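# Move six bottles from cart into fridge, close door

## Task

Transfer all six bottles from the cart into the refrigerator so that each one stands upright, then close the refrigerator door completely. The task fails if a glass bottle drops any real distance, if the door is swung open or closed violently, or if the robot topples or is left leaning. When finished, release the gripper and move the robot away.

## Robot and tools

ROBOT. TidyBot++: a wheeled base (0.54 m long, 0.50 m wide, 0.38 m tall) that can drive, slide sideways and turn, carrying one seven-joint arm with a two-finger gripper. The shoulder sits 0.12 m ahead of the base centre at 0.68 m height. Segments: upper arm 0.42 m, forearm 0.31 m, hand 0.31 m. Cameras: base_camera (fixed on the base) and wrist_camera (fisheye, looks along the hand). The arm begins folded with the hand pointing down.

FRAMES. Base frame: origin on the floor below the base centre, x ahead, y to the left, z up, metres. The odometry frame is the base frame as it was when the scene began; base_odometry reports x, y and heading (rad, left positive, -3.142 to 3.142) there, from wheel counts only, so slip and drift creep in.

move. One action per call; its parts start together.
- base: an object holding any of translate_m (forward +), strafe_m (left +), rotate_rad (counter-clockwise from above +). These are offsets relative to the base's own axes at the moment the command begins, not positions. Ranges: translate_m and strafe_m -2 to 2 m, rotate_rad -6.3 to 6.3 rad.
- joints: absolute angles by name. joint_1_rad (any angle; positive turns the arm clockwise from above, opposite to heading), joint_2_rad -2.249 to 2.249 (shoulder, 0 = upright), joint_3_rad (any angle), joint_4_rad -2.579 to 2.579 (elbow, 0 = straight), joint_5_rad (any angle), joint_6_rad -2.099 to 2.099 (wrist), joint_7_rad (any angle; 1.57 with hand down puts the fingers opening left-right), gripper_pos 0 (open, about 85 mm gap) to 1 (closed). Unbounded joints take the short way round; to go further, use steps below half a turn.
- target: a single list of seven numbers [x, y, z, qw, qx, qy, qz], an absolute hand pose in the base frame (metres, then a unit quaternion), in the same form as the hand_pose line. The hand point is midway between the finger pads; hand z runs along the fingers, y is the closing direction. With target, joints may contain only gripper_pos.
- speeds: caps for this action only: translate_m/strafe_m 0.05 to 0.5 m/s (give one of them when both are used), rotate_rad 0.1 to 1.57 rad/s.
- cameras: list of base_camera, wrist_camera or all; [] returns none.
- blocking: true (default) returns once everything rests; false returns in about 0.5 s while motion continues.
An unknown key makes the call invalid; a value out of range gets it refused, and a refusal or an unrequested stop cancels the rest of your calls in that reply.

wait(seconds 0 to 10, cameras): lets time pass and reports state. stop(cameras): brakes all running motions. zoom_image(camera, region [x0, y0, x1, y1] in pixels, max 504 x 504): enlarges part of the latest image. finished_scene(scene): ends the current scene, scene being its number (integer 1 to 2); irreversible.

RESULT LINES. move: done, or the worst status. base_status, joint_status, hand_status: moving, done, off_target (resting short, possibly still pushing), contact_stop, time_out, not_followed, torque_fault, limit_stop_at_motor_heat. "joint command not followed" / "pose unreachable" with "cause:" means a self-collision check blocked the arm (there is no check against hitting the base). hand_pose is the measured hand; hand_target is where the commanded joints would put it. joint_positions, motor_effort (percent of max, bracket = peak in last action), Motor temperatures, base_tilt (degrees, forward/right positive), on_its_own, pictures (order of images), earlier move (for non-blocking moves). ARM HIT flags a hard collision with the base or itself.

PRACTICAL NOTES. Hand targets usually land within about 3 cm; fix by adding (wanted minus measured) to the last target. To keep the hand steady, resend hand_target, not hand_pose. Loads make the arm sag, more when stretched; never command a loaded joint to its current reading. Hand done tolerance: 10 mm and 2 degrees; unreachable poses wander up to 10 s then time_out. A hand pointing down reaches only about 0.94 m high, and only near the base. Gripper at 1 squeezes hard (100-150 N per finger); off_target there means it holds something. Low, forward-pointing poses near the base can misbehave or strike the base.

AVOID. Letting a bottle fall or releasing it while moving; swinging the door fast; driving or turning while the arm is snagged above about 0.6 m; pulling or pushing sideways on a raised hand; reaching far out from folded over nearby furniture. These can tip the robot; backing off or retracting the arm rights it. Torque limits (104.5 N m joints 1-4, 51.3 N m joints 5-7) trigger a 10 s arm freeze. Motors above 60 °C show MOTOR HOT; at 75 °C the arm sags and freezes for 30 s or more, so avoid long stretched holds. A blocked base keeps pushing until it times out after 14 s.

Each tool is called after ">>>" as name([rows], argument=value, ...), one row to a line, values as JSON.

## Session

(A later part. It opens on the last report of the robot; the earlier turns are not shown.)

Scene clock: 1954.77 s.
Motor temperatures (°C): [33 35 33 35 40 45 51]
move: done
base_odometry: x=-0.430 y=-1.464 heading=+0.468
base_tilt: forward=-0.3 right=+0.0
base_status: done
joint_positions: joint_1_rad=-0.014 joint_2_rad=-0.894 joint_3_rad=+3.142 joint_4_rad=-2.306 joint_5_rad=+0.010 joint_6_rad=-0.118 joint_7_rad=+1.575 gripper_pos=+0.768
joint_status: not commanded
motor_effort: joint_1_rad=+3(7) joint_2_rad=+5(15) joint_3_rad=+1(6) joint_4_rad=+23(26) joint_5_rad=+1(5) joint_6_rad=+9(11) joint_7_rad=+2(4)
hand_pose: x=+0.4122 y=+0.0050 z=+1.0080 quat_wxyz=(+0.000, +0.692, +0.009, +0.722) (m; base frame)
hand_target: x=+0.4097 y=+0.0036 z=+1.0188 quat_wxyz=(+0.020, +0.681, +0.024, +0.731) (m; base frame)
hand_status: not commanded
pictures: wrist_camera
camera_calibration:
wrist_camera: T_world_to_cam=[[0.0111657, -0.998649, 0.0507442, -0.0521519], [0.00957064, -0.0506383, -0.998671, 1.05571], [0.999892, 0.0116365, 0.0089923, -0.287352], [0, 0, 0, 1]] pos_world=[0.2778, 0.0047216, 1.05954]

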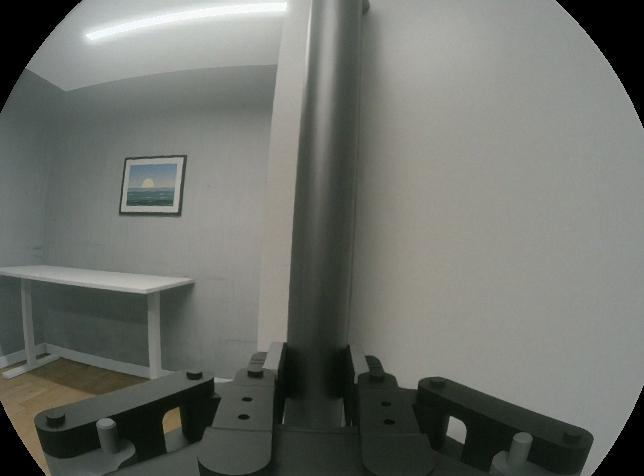

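>>> move(base={"translate_m": 0.152, "strafe_m": 0.0685, "rotate_rad": -0.25}, speeds={"translate_m": 0.15, "rotate_rad": 0.2}, cameras=[])

>>> move(base={"translate_m": 0.152, "strafe_m": 0.0685, "rotate_rad": -0.25}, speeds={"translate_m": 0.15, "rotate_rad": 0.2}, cameras=["wrist_camera"])

Scene clock: 1963.07 s.
Motor temperatures (°C): [33 35 33 35 40 45 51]
move: done
base_odometry: x=-0.325 y=-1.334 heading=+0.218
base_tilt: forward=-0.2 right=+0.0
base_status: done
joint_positions: joint_1_rad=-0.006 joint_2_rad=-0.888 joint_3_rad=+3.145 joint_4_rad=-2.307 joint_5_rad=+0.010 joint_6_rad=-0.113 joint_7_rad=+1.575 gripper_pos=+0.768
joint_status: not commanded
motor_effort: joint_1_rad=+1(6) joint_2_rad=+5(10) joint_3_rad=+0(5) joint_4_rad=+24(27) joint_5_rad=+1(3) joint_6_rad=+7(11) joint_7_rad=+1(3)
hand_pose: x=+0.4143 y=+0.0013 z=+1.0070 quat_wxyz=(+0.003, +0.693, +0.005, +0.721) (m; base frame)
hand_target: x=+0.4097 y=+0.0036 z=+1.0188 quat_wxyz=(+0.020, +0.681, +0.024, +0.731) (m; base frame)
hand_status: not commanded
pictures: none
No camera images: "cameras" was empty.

Scene clock: 1964.83 s.
Motor temperatures (°C): [33 35 33 35 40 45 51]
move: done
base_odometry: x=-0.191 y=-1.234 heading=-0.032
base_tilt: forward=-0.2 right=+0.0
base_status: done
joint_positions: joint_1_rad=+0.000 joint_2_rad=-0.886 joint_3_rad=+3.151 joint_4_rad=-2.309 joint_5_rad=+0.010 joint_6_rad=-0.111 joint_7_rad=+1.578 gripper_pos=+0.768
joint_status: not commanded
motor_effort: joint_1_rad=+0(4) joint_2_rad=+4(9) joint_3_rad=-1(6) joint_4_rad=+24(27) joint_5_rad=+0(3) joint_6_rad=+8(12) joint_7_rad=+0(2)
hand_pose: x=+0.4151 y=-0.0030 z=+1.0061 quat_wxyz=(+0.006, +0.694, +0.001, +0.720) (m; base frame)
hand_target: x=+0.4097 y=+0.0036 z=+1.0188 quat_wxyz=(+0.020, +0.681, +0.024, +0.731) (m; base frame)
hand_status: not commanded
pictures: wrist_camera
camera_calibration:
wrist_camera: T_world_to_cam=[[-0.00805608, -0.998866, 0.0469152, -0.0482841], [0.00462428, -0.0469534, -0.998886, 1.05573], [0.999957, -0.00783016, 0.0049973, -0.286201], [0, 0, 0, 1]] pos_world=[0.280917, -0.000900456, 1.05825]

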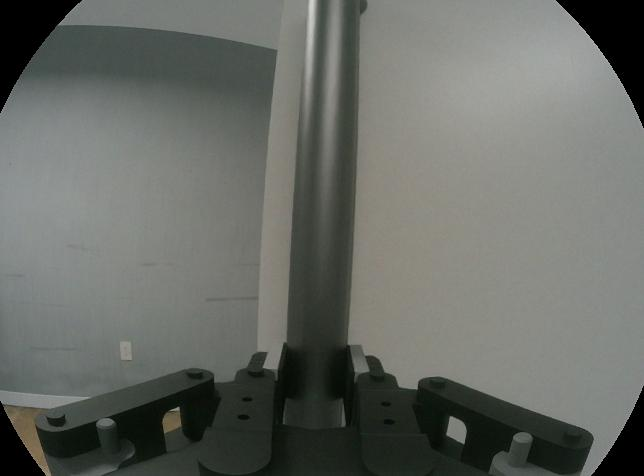

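>>> move(base={"translate_m": 0.156, "strafe_m": 0.062, "rotate_rad": -0.25}, speeds={"translate_m": 0.15, "rotate_rad": 0.2}, cameras=[])

>>> move(base={"translate_m": 0.154, "strafe_m": 0.065, "rotate_rad": -0.25}, speeds={"translate_m": 0.15, "rotate_rad": 0.2}, cameras=["wrist_camera"])

Scene clock: 1975.30 s.
Motor temperatures (°C): [33 35 33 35 40 45 51]
move: done
base_odometry: x=-0.033 y=-1.177 heading=-0.282
base_tilt: forward=-0.2 right=+0.1
base_status: done
joint_positions: joint_1_rad=+0.000 joint_2_rad=-0.887 joint_3_rad=+3.152 joint_4_rad=-2.311 joint_5_rad=+0.010 joint_6_rad=-0.110 joint_7_rad=+1.578 gripper_pos=+0.768
joint_status: not commanded
motor_effort: joint_1_rad=-2(5) joint_2_rad=+4(9) joint_3_rad=-3(7) joint_4_rad=+24(27) joint_5_rad=-1(2) joint_6_rad=+9(11) joint_7_rad=+0(2)
hand_pose: x=+0.4149 y=-0.0035 z=+1.0052 quat_wxyz=(+0.006, +0.694, +0.001, +0.720) (m; base frame)
hand_target: x=+0.4097 y=+0.0036 z=+1.0188 quat_wxyz=(+0.020, +0.681, +0.024, +0.731) (m; base frame)
hand_status: not commanded
pictures: none
No camera images: "cameras" was empty.

Scene clock: 1977.37 s.
Motor temperatures (°C): [33 35 33 35 40 45 51]
move: done
base_odometry: x=+0.133 y=-1.157 heading=-0.532
base_tilt: forward=-0.3 right=+0.0
base_status: done
joint_positions: joint_1_rad=+0.005 joint_2_rad=-0.890 joint_3_rad=+3.158 joint_4_rad=-2.313 joint_5_rad=+0.010 joint_6_rad=-0.110 joint_7_rad=+1.581 gripper_pos=+0.768
joint_status: not commanded
motor_effort: joint_1_rad=-3(6) joint_2_rad=+4(9) joint_3_rad=-5(9) joint_4_rad=+25(27) joint_5_rad=-2(3) joint_6_rad=+9(12) joint_7_rad=-1(2)
hand_pose: x=+0.4142 y=-0.0078 z=+1.0044 quat_wxyz=(+0.009, +0.694, -0.004, +0.720) (m; base frame)
hand_target: x=+0.4097 y=+0.0036 z=+1.0188 quat_wxyz=(+0.020, +0.681, +0.024, +0.731) (m; base frame)
hand_status: not commanded
pictures: wrist_camera
camera_calibration:
wrist_camera: T_world_to_cam=[[-0.0183117, -0.998873, 0.0437909, -0.0456482], [0.00372503, -0.0438661, -0.99903, 1.05437], [0.999825, -0.0181309, 0.0045241, -0.284834], [0, 0, 0, 1]] pos_world=[0.280021, -0.00450972, 1.05664]

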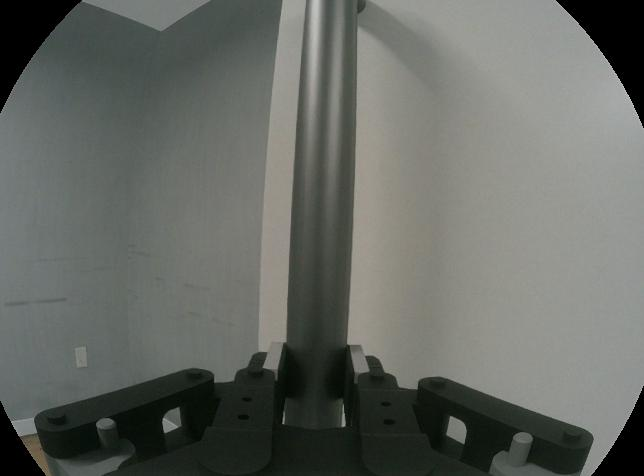

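>>> move(base={"translate_m": 0.0906, "strafe_m": 0.039, "rotate_rad": -0.15}, speeds={"translate_m": 0.08, "rotate_rad": 0.114}, cameras=["wrist_camera"])

Scene clock: 1991.60 s.
Motor temperatures (°C): [33 35 33 35 40 45 51]
move: done
base_odometry: x=+0.231 y=-1.170 heading=-0.681
base_tilt: forward=-0.3 right=+0.0
base_status: done
joint_positions: joint_1_rad=+0.005 joint_2_rad=-0.892 joint_3_rad=+3.158 joint_4_rad=-2.315 joint_5_rad=+0.010 joint_6_rad=-0.110 joint_7_rad=+1.581 gripper_pos=+0.768
joint_status: not commanded
motor_effort: joint_1_rad=-1(5) joint_2_rad=+6(9) joint_3_rad=-1(7) joint_4_rad=+24(28) joint_5_rad=-2(3) joint_6_rad=+9(12) joint_7_rad=-1(1)
hand_pose: x=+0.4136 y=-0.0076 z=+1.0040 quat_wxyz=(+0.008, +0.694, -0.003, +0.720) (m; base frame)
hand_target: x=+0.4097 y=+0.0036 z=+1.0188 quat_wxyz=(+0.020, +0.681, +0.024, +0.731) (m; base frame)
hand_status: not commanded
pictures: wrist_camera
camera_calibration:
wrist_camera: T_world_to_cam=[[-0.0177932, -0.998872, 0.0440338, -0.0458613], [0.00422311, -0.0441155, -0.999018, 1.0537], [0.999833, -0.0175898, 0.0050033, -0.284724], [0, 0, 0, 1]] pos_world=[0.27941, -0.00433315, 1.05611]

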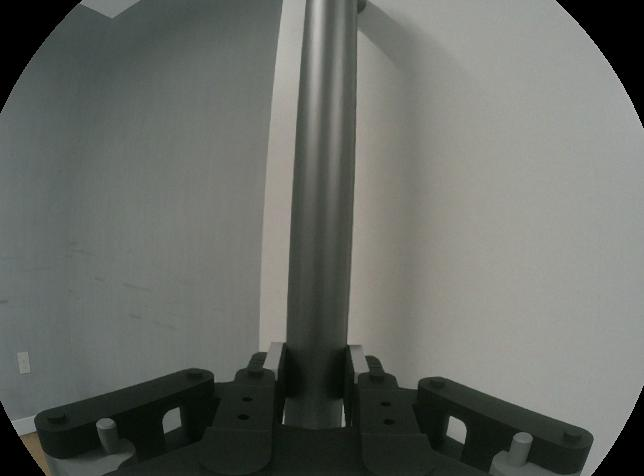

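>>> move(base={"translate_m": 0.0596, "strafe_m": 0.03, "rotate_rad": -0.1}, speeds={"translate_m": 0.068, "rotate_rad": 0.1}, cameras=["wrist_camera"])

Scene clock: 2003.67 s.
Motor temperatures (°C): [33 35 33 36 40 45 51]
move: done
base_odometry: x=+0.296 y=-1.184 heading=-0.782
base_tilt: forward=-0.3 right=+0.0
base_status: done
joint_positions: joint_1_rad=+0.006 joint_2_rad=-0.896 joint_3_rad=+3.159 joint_4_rad=-2.318 joint_5_rad=+0.010 joint_6_rad=-0.110 joint_7_rad=+1.581 gripper_pos=+0.768
joint_status: not commanded
motor_effort: joint_1_rad=-4(5) joint_2_rad=+5(10) joint_3_rad=-6(7) joint_4_rad=+25(28) joint_5_rad=-2(3) joint_6_rad=+9(13) joint_7_rad=-1(1)
hand_pose: x=+0.4124 y=-0.0086 z=+1.0038 quat_wxyz=(+0.009, +0.693, -0.005, +0.721) (m; base frame)
hand_target: x=+0.4097 y=+0.0036 z=+1.0188 quat_wxyz=(+0.020, +0.681, +0.024, +0.731) (m; base frame)
hand_status: not commanded
pictures: wrist_camera
camera_calibration:
wrist_camera: T_world_to_cam=[[-0.0203181, -0.998872, 0.0429099, -0.0447538], [0.00588443, -0.0430374, -0.999056, 1.0528], [0.999776, -0.0200464, 0.00675224, -0.285311], [0, 0, 0, 1]] pos_world=[0.278143, -0.0051131, 1.05565]

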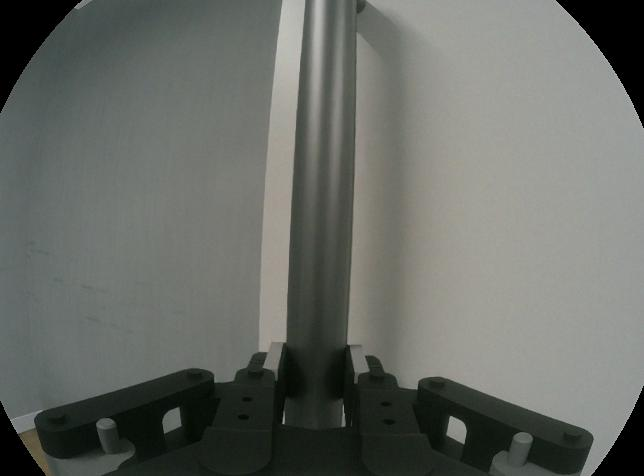

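>>> move(base={"translate_m": 0.0292, "strafe_m": 0.0145, "rotate_rad": -0.05}, speeds={"translate_m": 0.06, "rotate_rad": 0.1}, cameras=["wrist_camera"])

Scene clock: 2009.83 s.
Motor temperatures (°C): [33 35 33 36 40 45 51]
move: done
base_odometry: x=+0.327 y=-1.194 heading=-0.832
base_tilt: forward=-0.3 right=-0.1
base_status: done
joint_positions: joint_1_rad=+0.001 joint_2_rad=-0.974 joint_3_rad=+3.152 joint_4_rad=-2.341 joint_5_rad=+0.010 joint_6_rad=-0.136 joint_7_rad=+1.581 gripper_pos=+0.768
joint_status: not commanded
motor_effort: joint_1_rad=+2(5) joint_2_rad=+22(25) joint_3_rad=+1(5) joint_4_rad=+30(31) joint_5_rad=+0(3) joint_6_rad=+16(19) joint_7_rad=+0(1)
hand_pose: x=+0.3894 y=-0.0040 z=+1.0030 quat_wxyz=(+0.007, +0.683, +0.000, +0.731) (m; base frame)
hand_target: x=+0.4097 y=+0.0036 z=+1.0188 quat_wxyz=(+0.020, +0.681, +0.024, +0.731) (m; base frame)
hand_status: not commanded
pictures: wrist_camera
camera_calibration:
wrist_camera: T_world_to_cam=[[-0.0121174, -0.998783, 0.0478107, -0.0486139], [0.0348489, -0.048207, -0.998229, 1.04023], [0.999319, -0.0104298, 0.0353907, -0.290749], [0, 0, 0, 1]] pos_world=[0.253711, -0.0014406, 1.05101]

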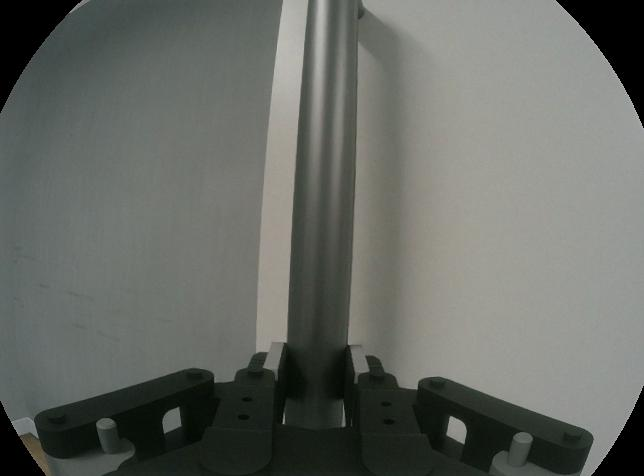

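>>> move(base={"translate_m": 0.012, "strafe_m": 0.0}, speeds={"translate_m": 0.05}, cameras=["wrist_camera"])

Scene clock: 2022.33 s.
Motor temperatures (°C): [33 35 33 36 40 45 51]
move: done
base_odometry: x=+0.334 y=-1.202 heading=-0.832
base_tilt: forward=-0.3 right=+0.0
base_status: done
joint_positions: joint_1_rad=+0.001 joint_2_rad=-1.009 joint_3_rad=+3.152 joint_4_rad=-2.349 joint_5_rad=+0.010 joint_6_rad=-0.151 joint_7_rad=+1.581 gripper_pos=+0.768
joint_status: not commanded
motor_effort: joint_1_rad=+0(2) joint_2_rad=+29(32) joint_3_rad=-2(3) joint_4_rad=+30(33) joint_5_rad=+0(1) joint_6_rad=+18(20) joint_7_rad=+0(1)
hand_pose: x=+0.3794 y=-0.0036 z=+1.0027 quat_wxyz=(+0.007, +0.678, +0.001, +0.735) (m; base frame)
hand_target: x=+0.4097 y=+0.0036 z=+1.0188 quat_wxyz=(+0.020, +0.681, +0.024, +0.731) (m; base frame)
hand_status: not commanded
pictures: wrist_camera
camera_calibration:
wrist_camera: T_world_to_cam=[[-0.012181, -0.998768, 0.0481147, -0.0486509], [0.0465254, -0.0486323, -0.997733, 1.0354], [0.998843, -0.00991478, 0.0470604, -0.292266], [0, 0, 0, 1]] pos_world=[0.243162, -0.00113495, 1.04914]

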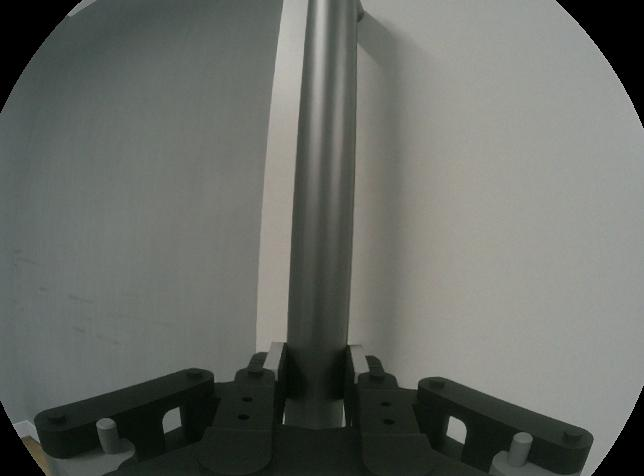

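>>> move(base={"translate_m": -0.03}, speeds={"translate_m": 0.06}, cameras=[])

>>> move(joints={"gripper_pos": 0.0}, cameras=["wrist_camera"])

Scene clock: 2030.17 s.
Motor temperatures (°C): [33 35 33 36 40 45 51]
move: done
base_odometry: x=+0.314 y=-1.180 heading=-0.832
base_tilt: forward=-0.2 right=+0.1
base_status: done
joint_positions: joint_1_rad=+0.001 joint_2_rad=-0.908 joint_3_rad=+3.150 joint_4_rad=-2.319 joint_5_rad=+0.010 joint_6_rad=-0.120 joint_7_rad=+1.581 gripper_pos=+0.768
joint_status: not commanded
motor_effort: joint_1_rad=+2(3) joint_2_rad=+8(30) joint_3_rad=-1(2) joint_4_rad=+23(29) joint_5_rad=+0(1) joint_6_rad=+8(16) joint_7_rad=+1(1)
hand_pose: x=+0.4087 y=-0.0030 z=+1.0035 quat_wxyz=(+0.007, +0.693, +0.002, +0.721) (m; base frame)
hand_target: x=+0.4097 y=+0.0036 z=+1.0188 quat_wxyz=(+0.020, +0.681, +0.024, +0.731) (m; base frame)
hand_status: not commanded
pictures: none
No camera images: "cameras" was empty.

Scene clock: 2031.20 s.
Motor temperatures (°C): [33 35 33 36 40 45 51]
move: done
base_odometry: x=+0.314 y=-1.180 heading=-0.832
base_tilt: forward=-0.2 right=-0.1
base_status: not commanded
joint_positions: joint_1_rad=+0.001 joint_2_rad=-0.907 joint_3_rad=+3.150 joint_4_rad=-2.317 joint_5_rad=+0.010 joint_6_rad=-0.120 joint_7_rad=+1.581 gripper_pos=+0.000
joint_status: all done
motor_effort: joint_1_rad=+2(2) joint_2_rad=+7(9) joint_3_rad=+0(1) joint_4_rad=+23(26) joint_5_rad=+0(2) joint_6_rad=+8(10) joint_7_rad=+1(1)
hand_pose: x=+0.4089 y=-0.0029 z=+1.0041 quat_wxyz=(+0.007, +0.692, +0.002, +0.721) (m; base frame)
hand_target: x=+0.4097 y=+0.0036 z=+1.0188 quat_wxyz=(+0.020, +0.681, +0.024, +0.731) (m; base frame)
hand_status: not commanded
pictures: wrist_camera
camera_calibration:
wrist_camera: T_world_to_cam=[[-0.00872714, -0.998709, 0.0500511, -0.0510013], [0.00805692, -0.0501216, -0.998711, 1.05218], [0.999929, -0.00831263, 0.00848394, -0.283475], [0, 0, 0, 1]] pos_world=[0.274533, -0.00055462, 1.05579]

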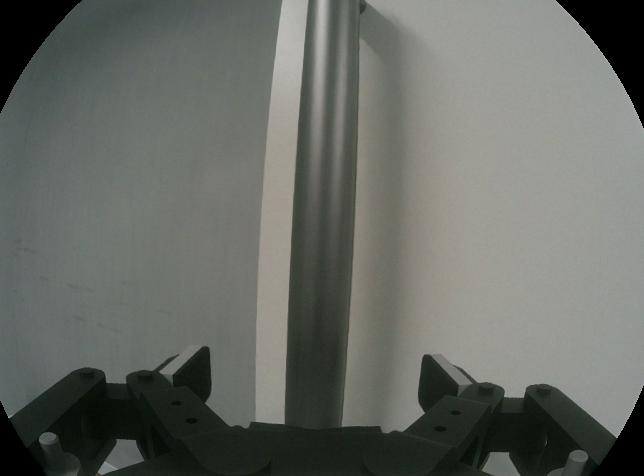

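>>> move(base={"translate_m": -0.55}, cameras=["all"])

Scene clock: 2037.27 s.
Motor temperatures (°C): [33 35 33 36 40 45 51]
move: done
base_odometry: x=-0.056 y=-0.773 heading=-0.833
base_tilt: forward=-0.2 right=+0.0
base_status: done
joint_positions: joint_1_rad=+0.001 joint_2_rad=-0.908 joint_3_rad=+3.150 joint_4_rad=-2.317 joint_5_rad=+0.010 joint_6_rad=-0.120 joint_7_rad=+1.581 gripper_pos=+0.000
joint_status: not commanded
motor_effort: joint_1_rad=+2(2) joint_2_rad=+7(12) joint_3_rad=+1(2) joint_4_rad=+23(24) joint_5_rad=+1(2) joint_6_rad=+8(9) joint_7_rad=+1(1)
hand_pose: x=+0.4085 y=-0.0028 z=+1.0045 quat_wxyz=(+0.007, +0.692, +0.002, +0.722) (m; base frame)
hand_target: x=+0.4097 y=+0.0036 z=+1.0188 quat_wxyz=(+0.020, +0.681, +0.024, +0.731) (m; base frame)
hand_status: not commanded
pictures: base_camera, wrist_camera
camera_calibration:
wrist_camera: T_world_to_cam=[[-0.00865981, -0.998701, 0.0502036, -0.0511137], [0.00923718, -0.0502832, -0.998692, 1.05204], [0.99992, -0.00818475, 0.00966063, -0.284283], [0, 0, 0, 1]] pos_world=[0.2741, -0.000474155, 1.05598]

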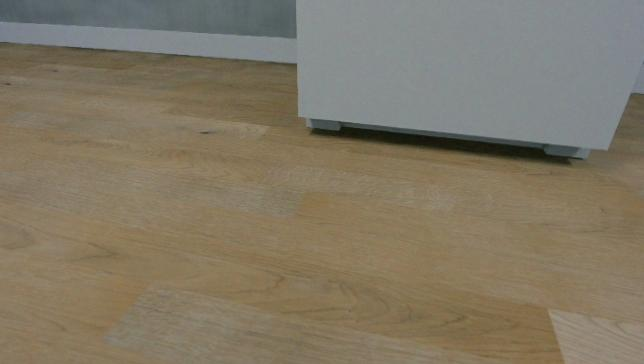

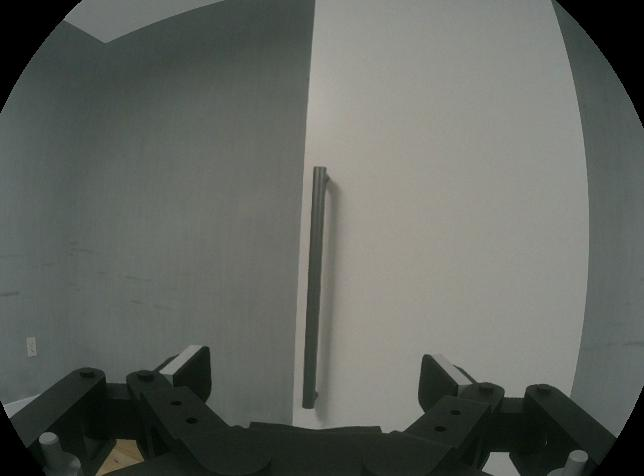

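>>> move(base={"translate_m": 0.35, "strafe_m": 0.75, "rotate_rad": -0.75}, cameras=["all"])

Scene clock: 2056.77 s.
Motor temperatures (°C): [33 35 33 36 40 45 51]
move: done
base_odometry: x=+0.734 y=-0.527 heading=-1.583
base_tilt: forward=-0.3 right=-0.1
base_status: done
joint_positions: joint_1_rad=-0.001 joint_2_rad=-0.908 joint_3_rad=+3.146 joint_4_rad=-2.317 joint_5_rad=+0.010 joint_6_rad=-0.120 joint_7_rad=+1.581 gripper_pos=+0.000
joint_status: not commanded
motor_effort: joint_1_rad=+2(3) joint_2_rad=+7(9) joint_3_rad=+1(2) joint_4_rad=+23(24) joint_5_rad=+1(1) joint_6_rad=+8(9) joint_7_rad=+1(1)
hand_pose: x=+0.4085 y=-0.0007 z=+1.0045 quat_wxyz=(+0.007, +0.692, +0.004, +0.722) (m; base frame)
hand_target: x=+0.4097 y=+0.0036 z=+1.0188 quat_wxyz=(+0.020, +0.681, +0.024, +0.731) (m; base frame)
hand_status: not commanded
pictures: base_camera, wrist_camera
camera_calibration:
wrist_camera: T_world_to_cam=[[-0.00462923, -0.998574, 0.0531888, -0.0536271], [0.00944706, -0.0532307, -0.998538, 1.05187], [0.999945, -0.00411999, 0.00968, -0.284271], [0, 0, 0, 1]] pos_world=[0.27407, 0.00127022, 1.05594]

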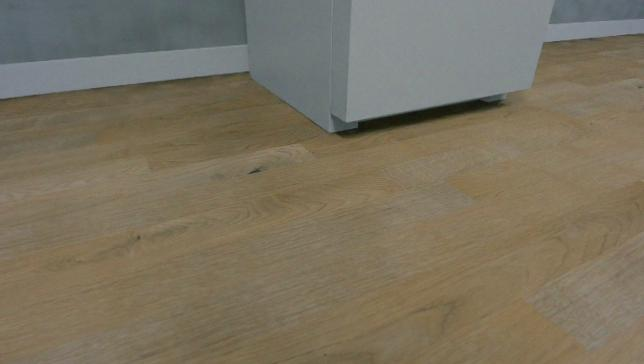

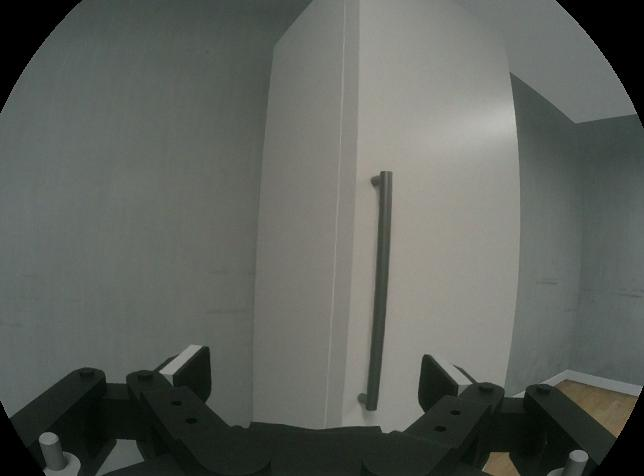

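>>> zoom_image(camera="wrist_camera", region=[300, 200, 400, 300])

>>> zoom_image(camera="base_camera", region=[300, 0, 400, 140])

>>> zoom_image(camera="wrist_camera", region=[310, 0, 390, 100])

Scaled by 5.040.

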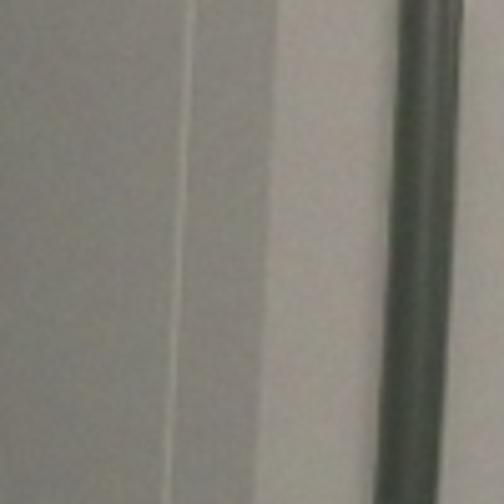

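Scaled by 3.600.

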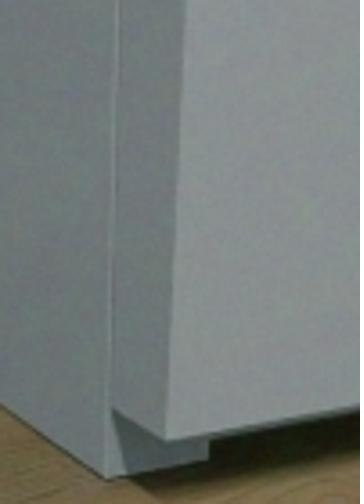

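Scaled by 5.040.

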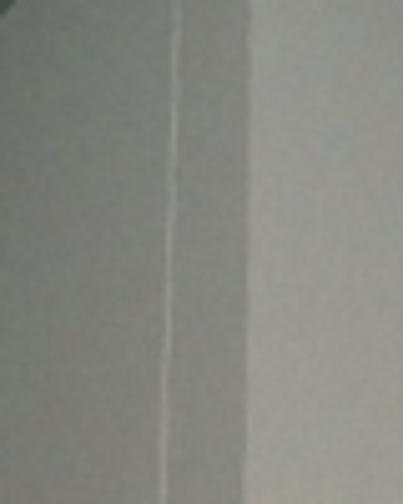

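>>> zoom_image(camera="wrist_camera", region=[322, 235, 352, 265])

>>> zoom_image(camera="base_camera", region=[320, 90, 360, 140])

Scaled by 16.800.

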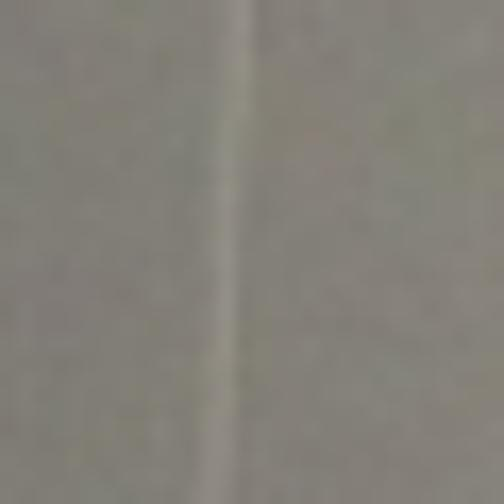

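Scaled by 10.080.

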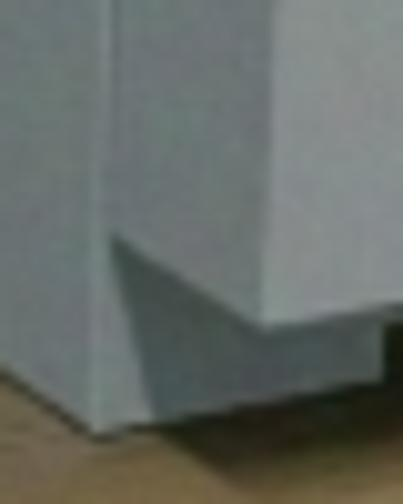

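>>> move(base={"translate_m": 0.726, "strafe_m": 0.639, "rotate_rad": -1.115}, cameras=["all"])

Scene clock: 2154.30 s.
Motor temperatures (°C): [33 35 33 36 40 45 51]
move: done
base_odometry: x=+1.364 y=-1.261 heading=-2.699
base_tilt: forward=-0.3 right=+0.0
base_status: done
joint_positions: joint_1_rad=-0.002 joint_2_rad=-0.909 joint_3_rad=+3.141 joint_4_rad=-2.317 joint_5_rad=+0.010 joint_6_rad=-0.120 joint_7_rad=+1.581 gripper_pos=+0.000
joint_status: not commanded
motor_effort: joint_1_rad=+2(3) joint_2_rad=+7(11) joint_3_rad=+0(3) joint_4_rad=+23(24) joint_5_rad=+0(1) joint_6_rad=+8(9) joint_7_rad=+1(1)
hand_pose: x=+0.4084 y=+0.0021 z=+1.0045 quat_wxyz=(+0.007, +0.692, +0.008, +0.722) (m; base frame)
hand_target: x=+0.4097 y=+0.0036 z=+1.0188 quat_wxyz=(+0.020, +0.681, +0.024, +0.731) (m; base frame)
hand_status: not commanded
pictures: base_camera, wrist_camera
camera_calibration:
wrist_camera: T_world_to_cam=[[-0.00011899, -0.998342, 0.057561, -0.0571432], [0.00996981, -0.0575594, -0.998292, 1.05161], [0.99995, 0.000455085, 0.00996013, -0.284438], [0, 0, 0, 1]] pos_world=[0.273932, 0.00361119, 1.05594]

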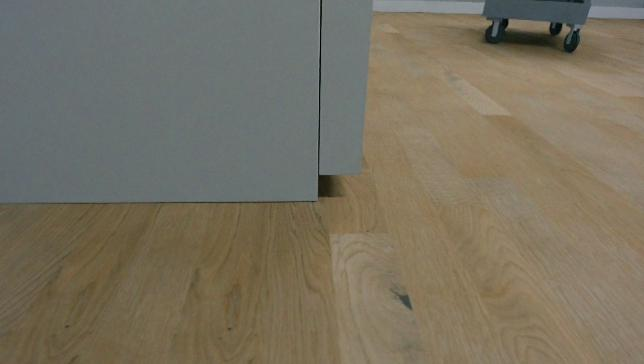

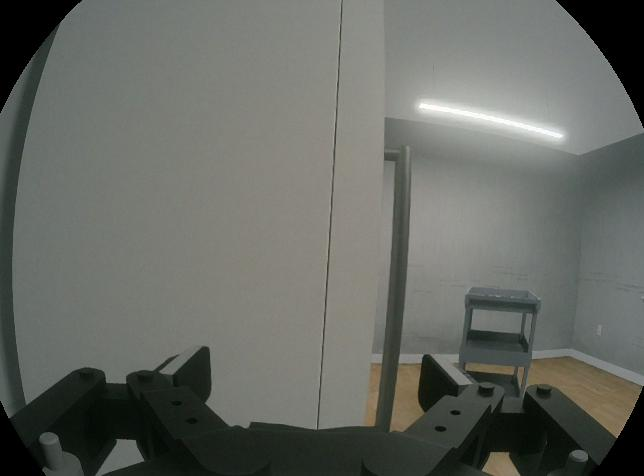

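>>> zoom_image(camera="wrist_camera", region=[305, 180, 405, 280])

>>> zoom_image(camera="base_camera", region=[290, 110, 380, 210])

Scaled by 5.040.

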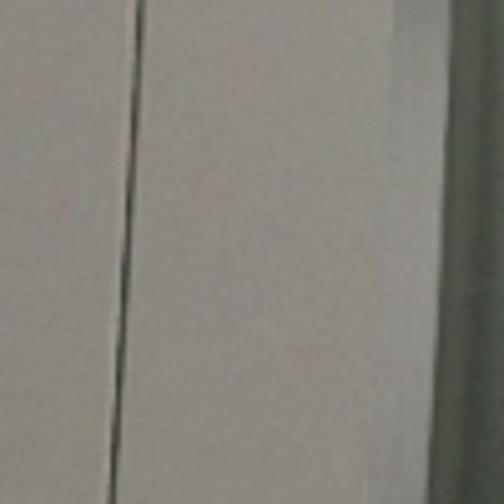

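Scaled by 5.040.

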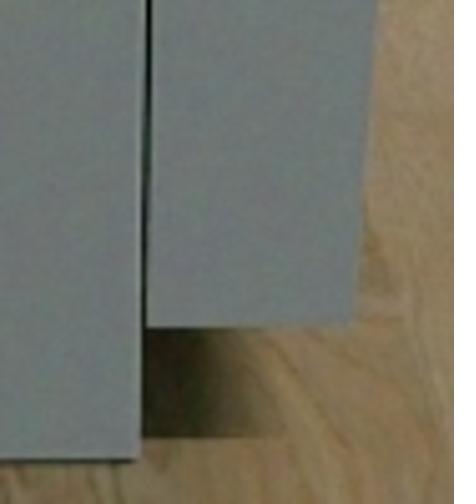

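>>> finished_scene(scene=2)

The scene is finished: the task was done.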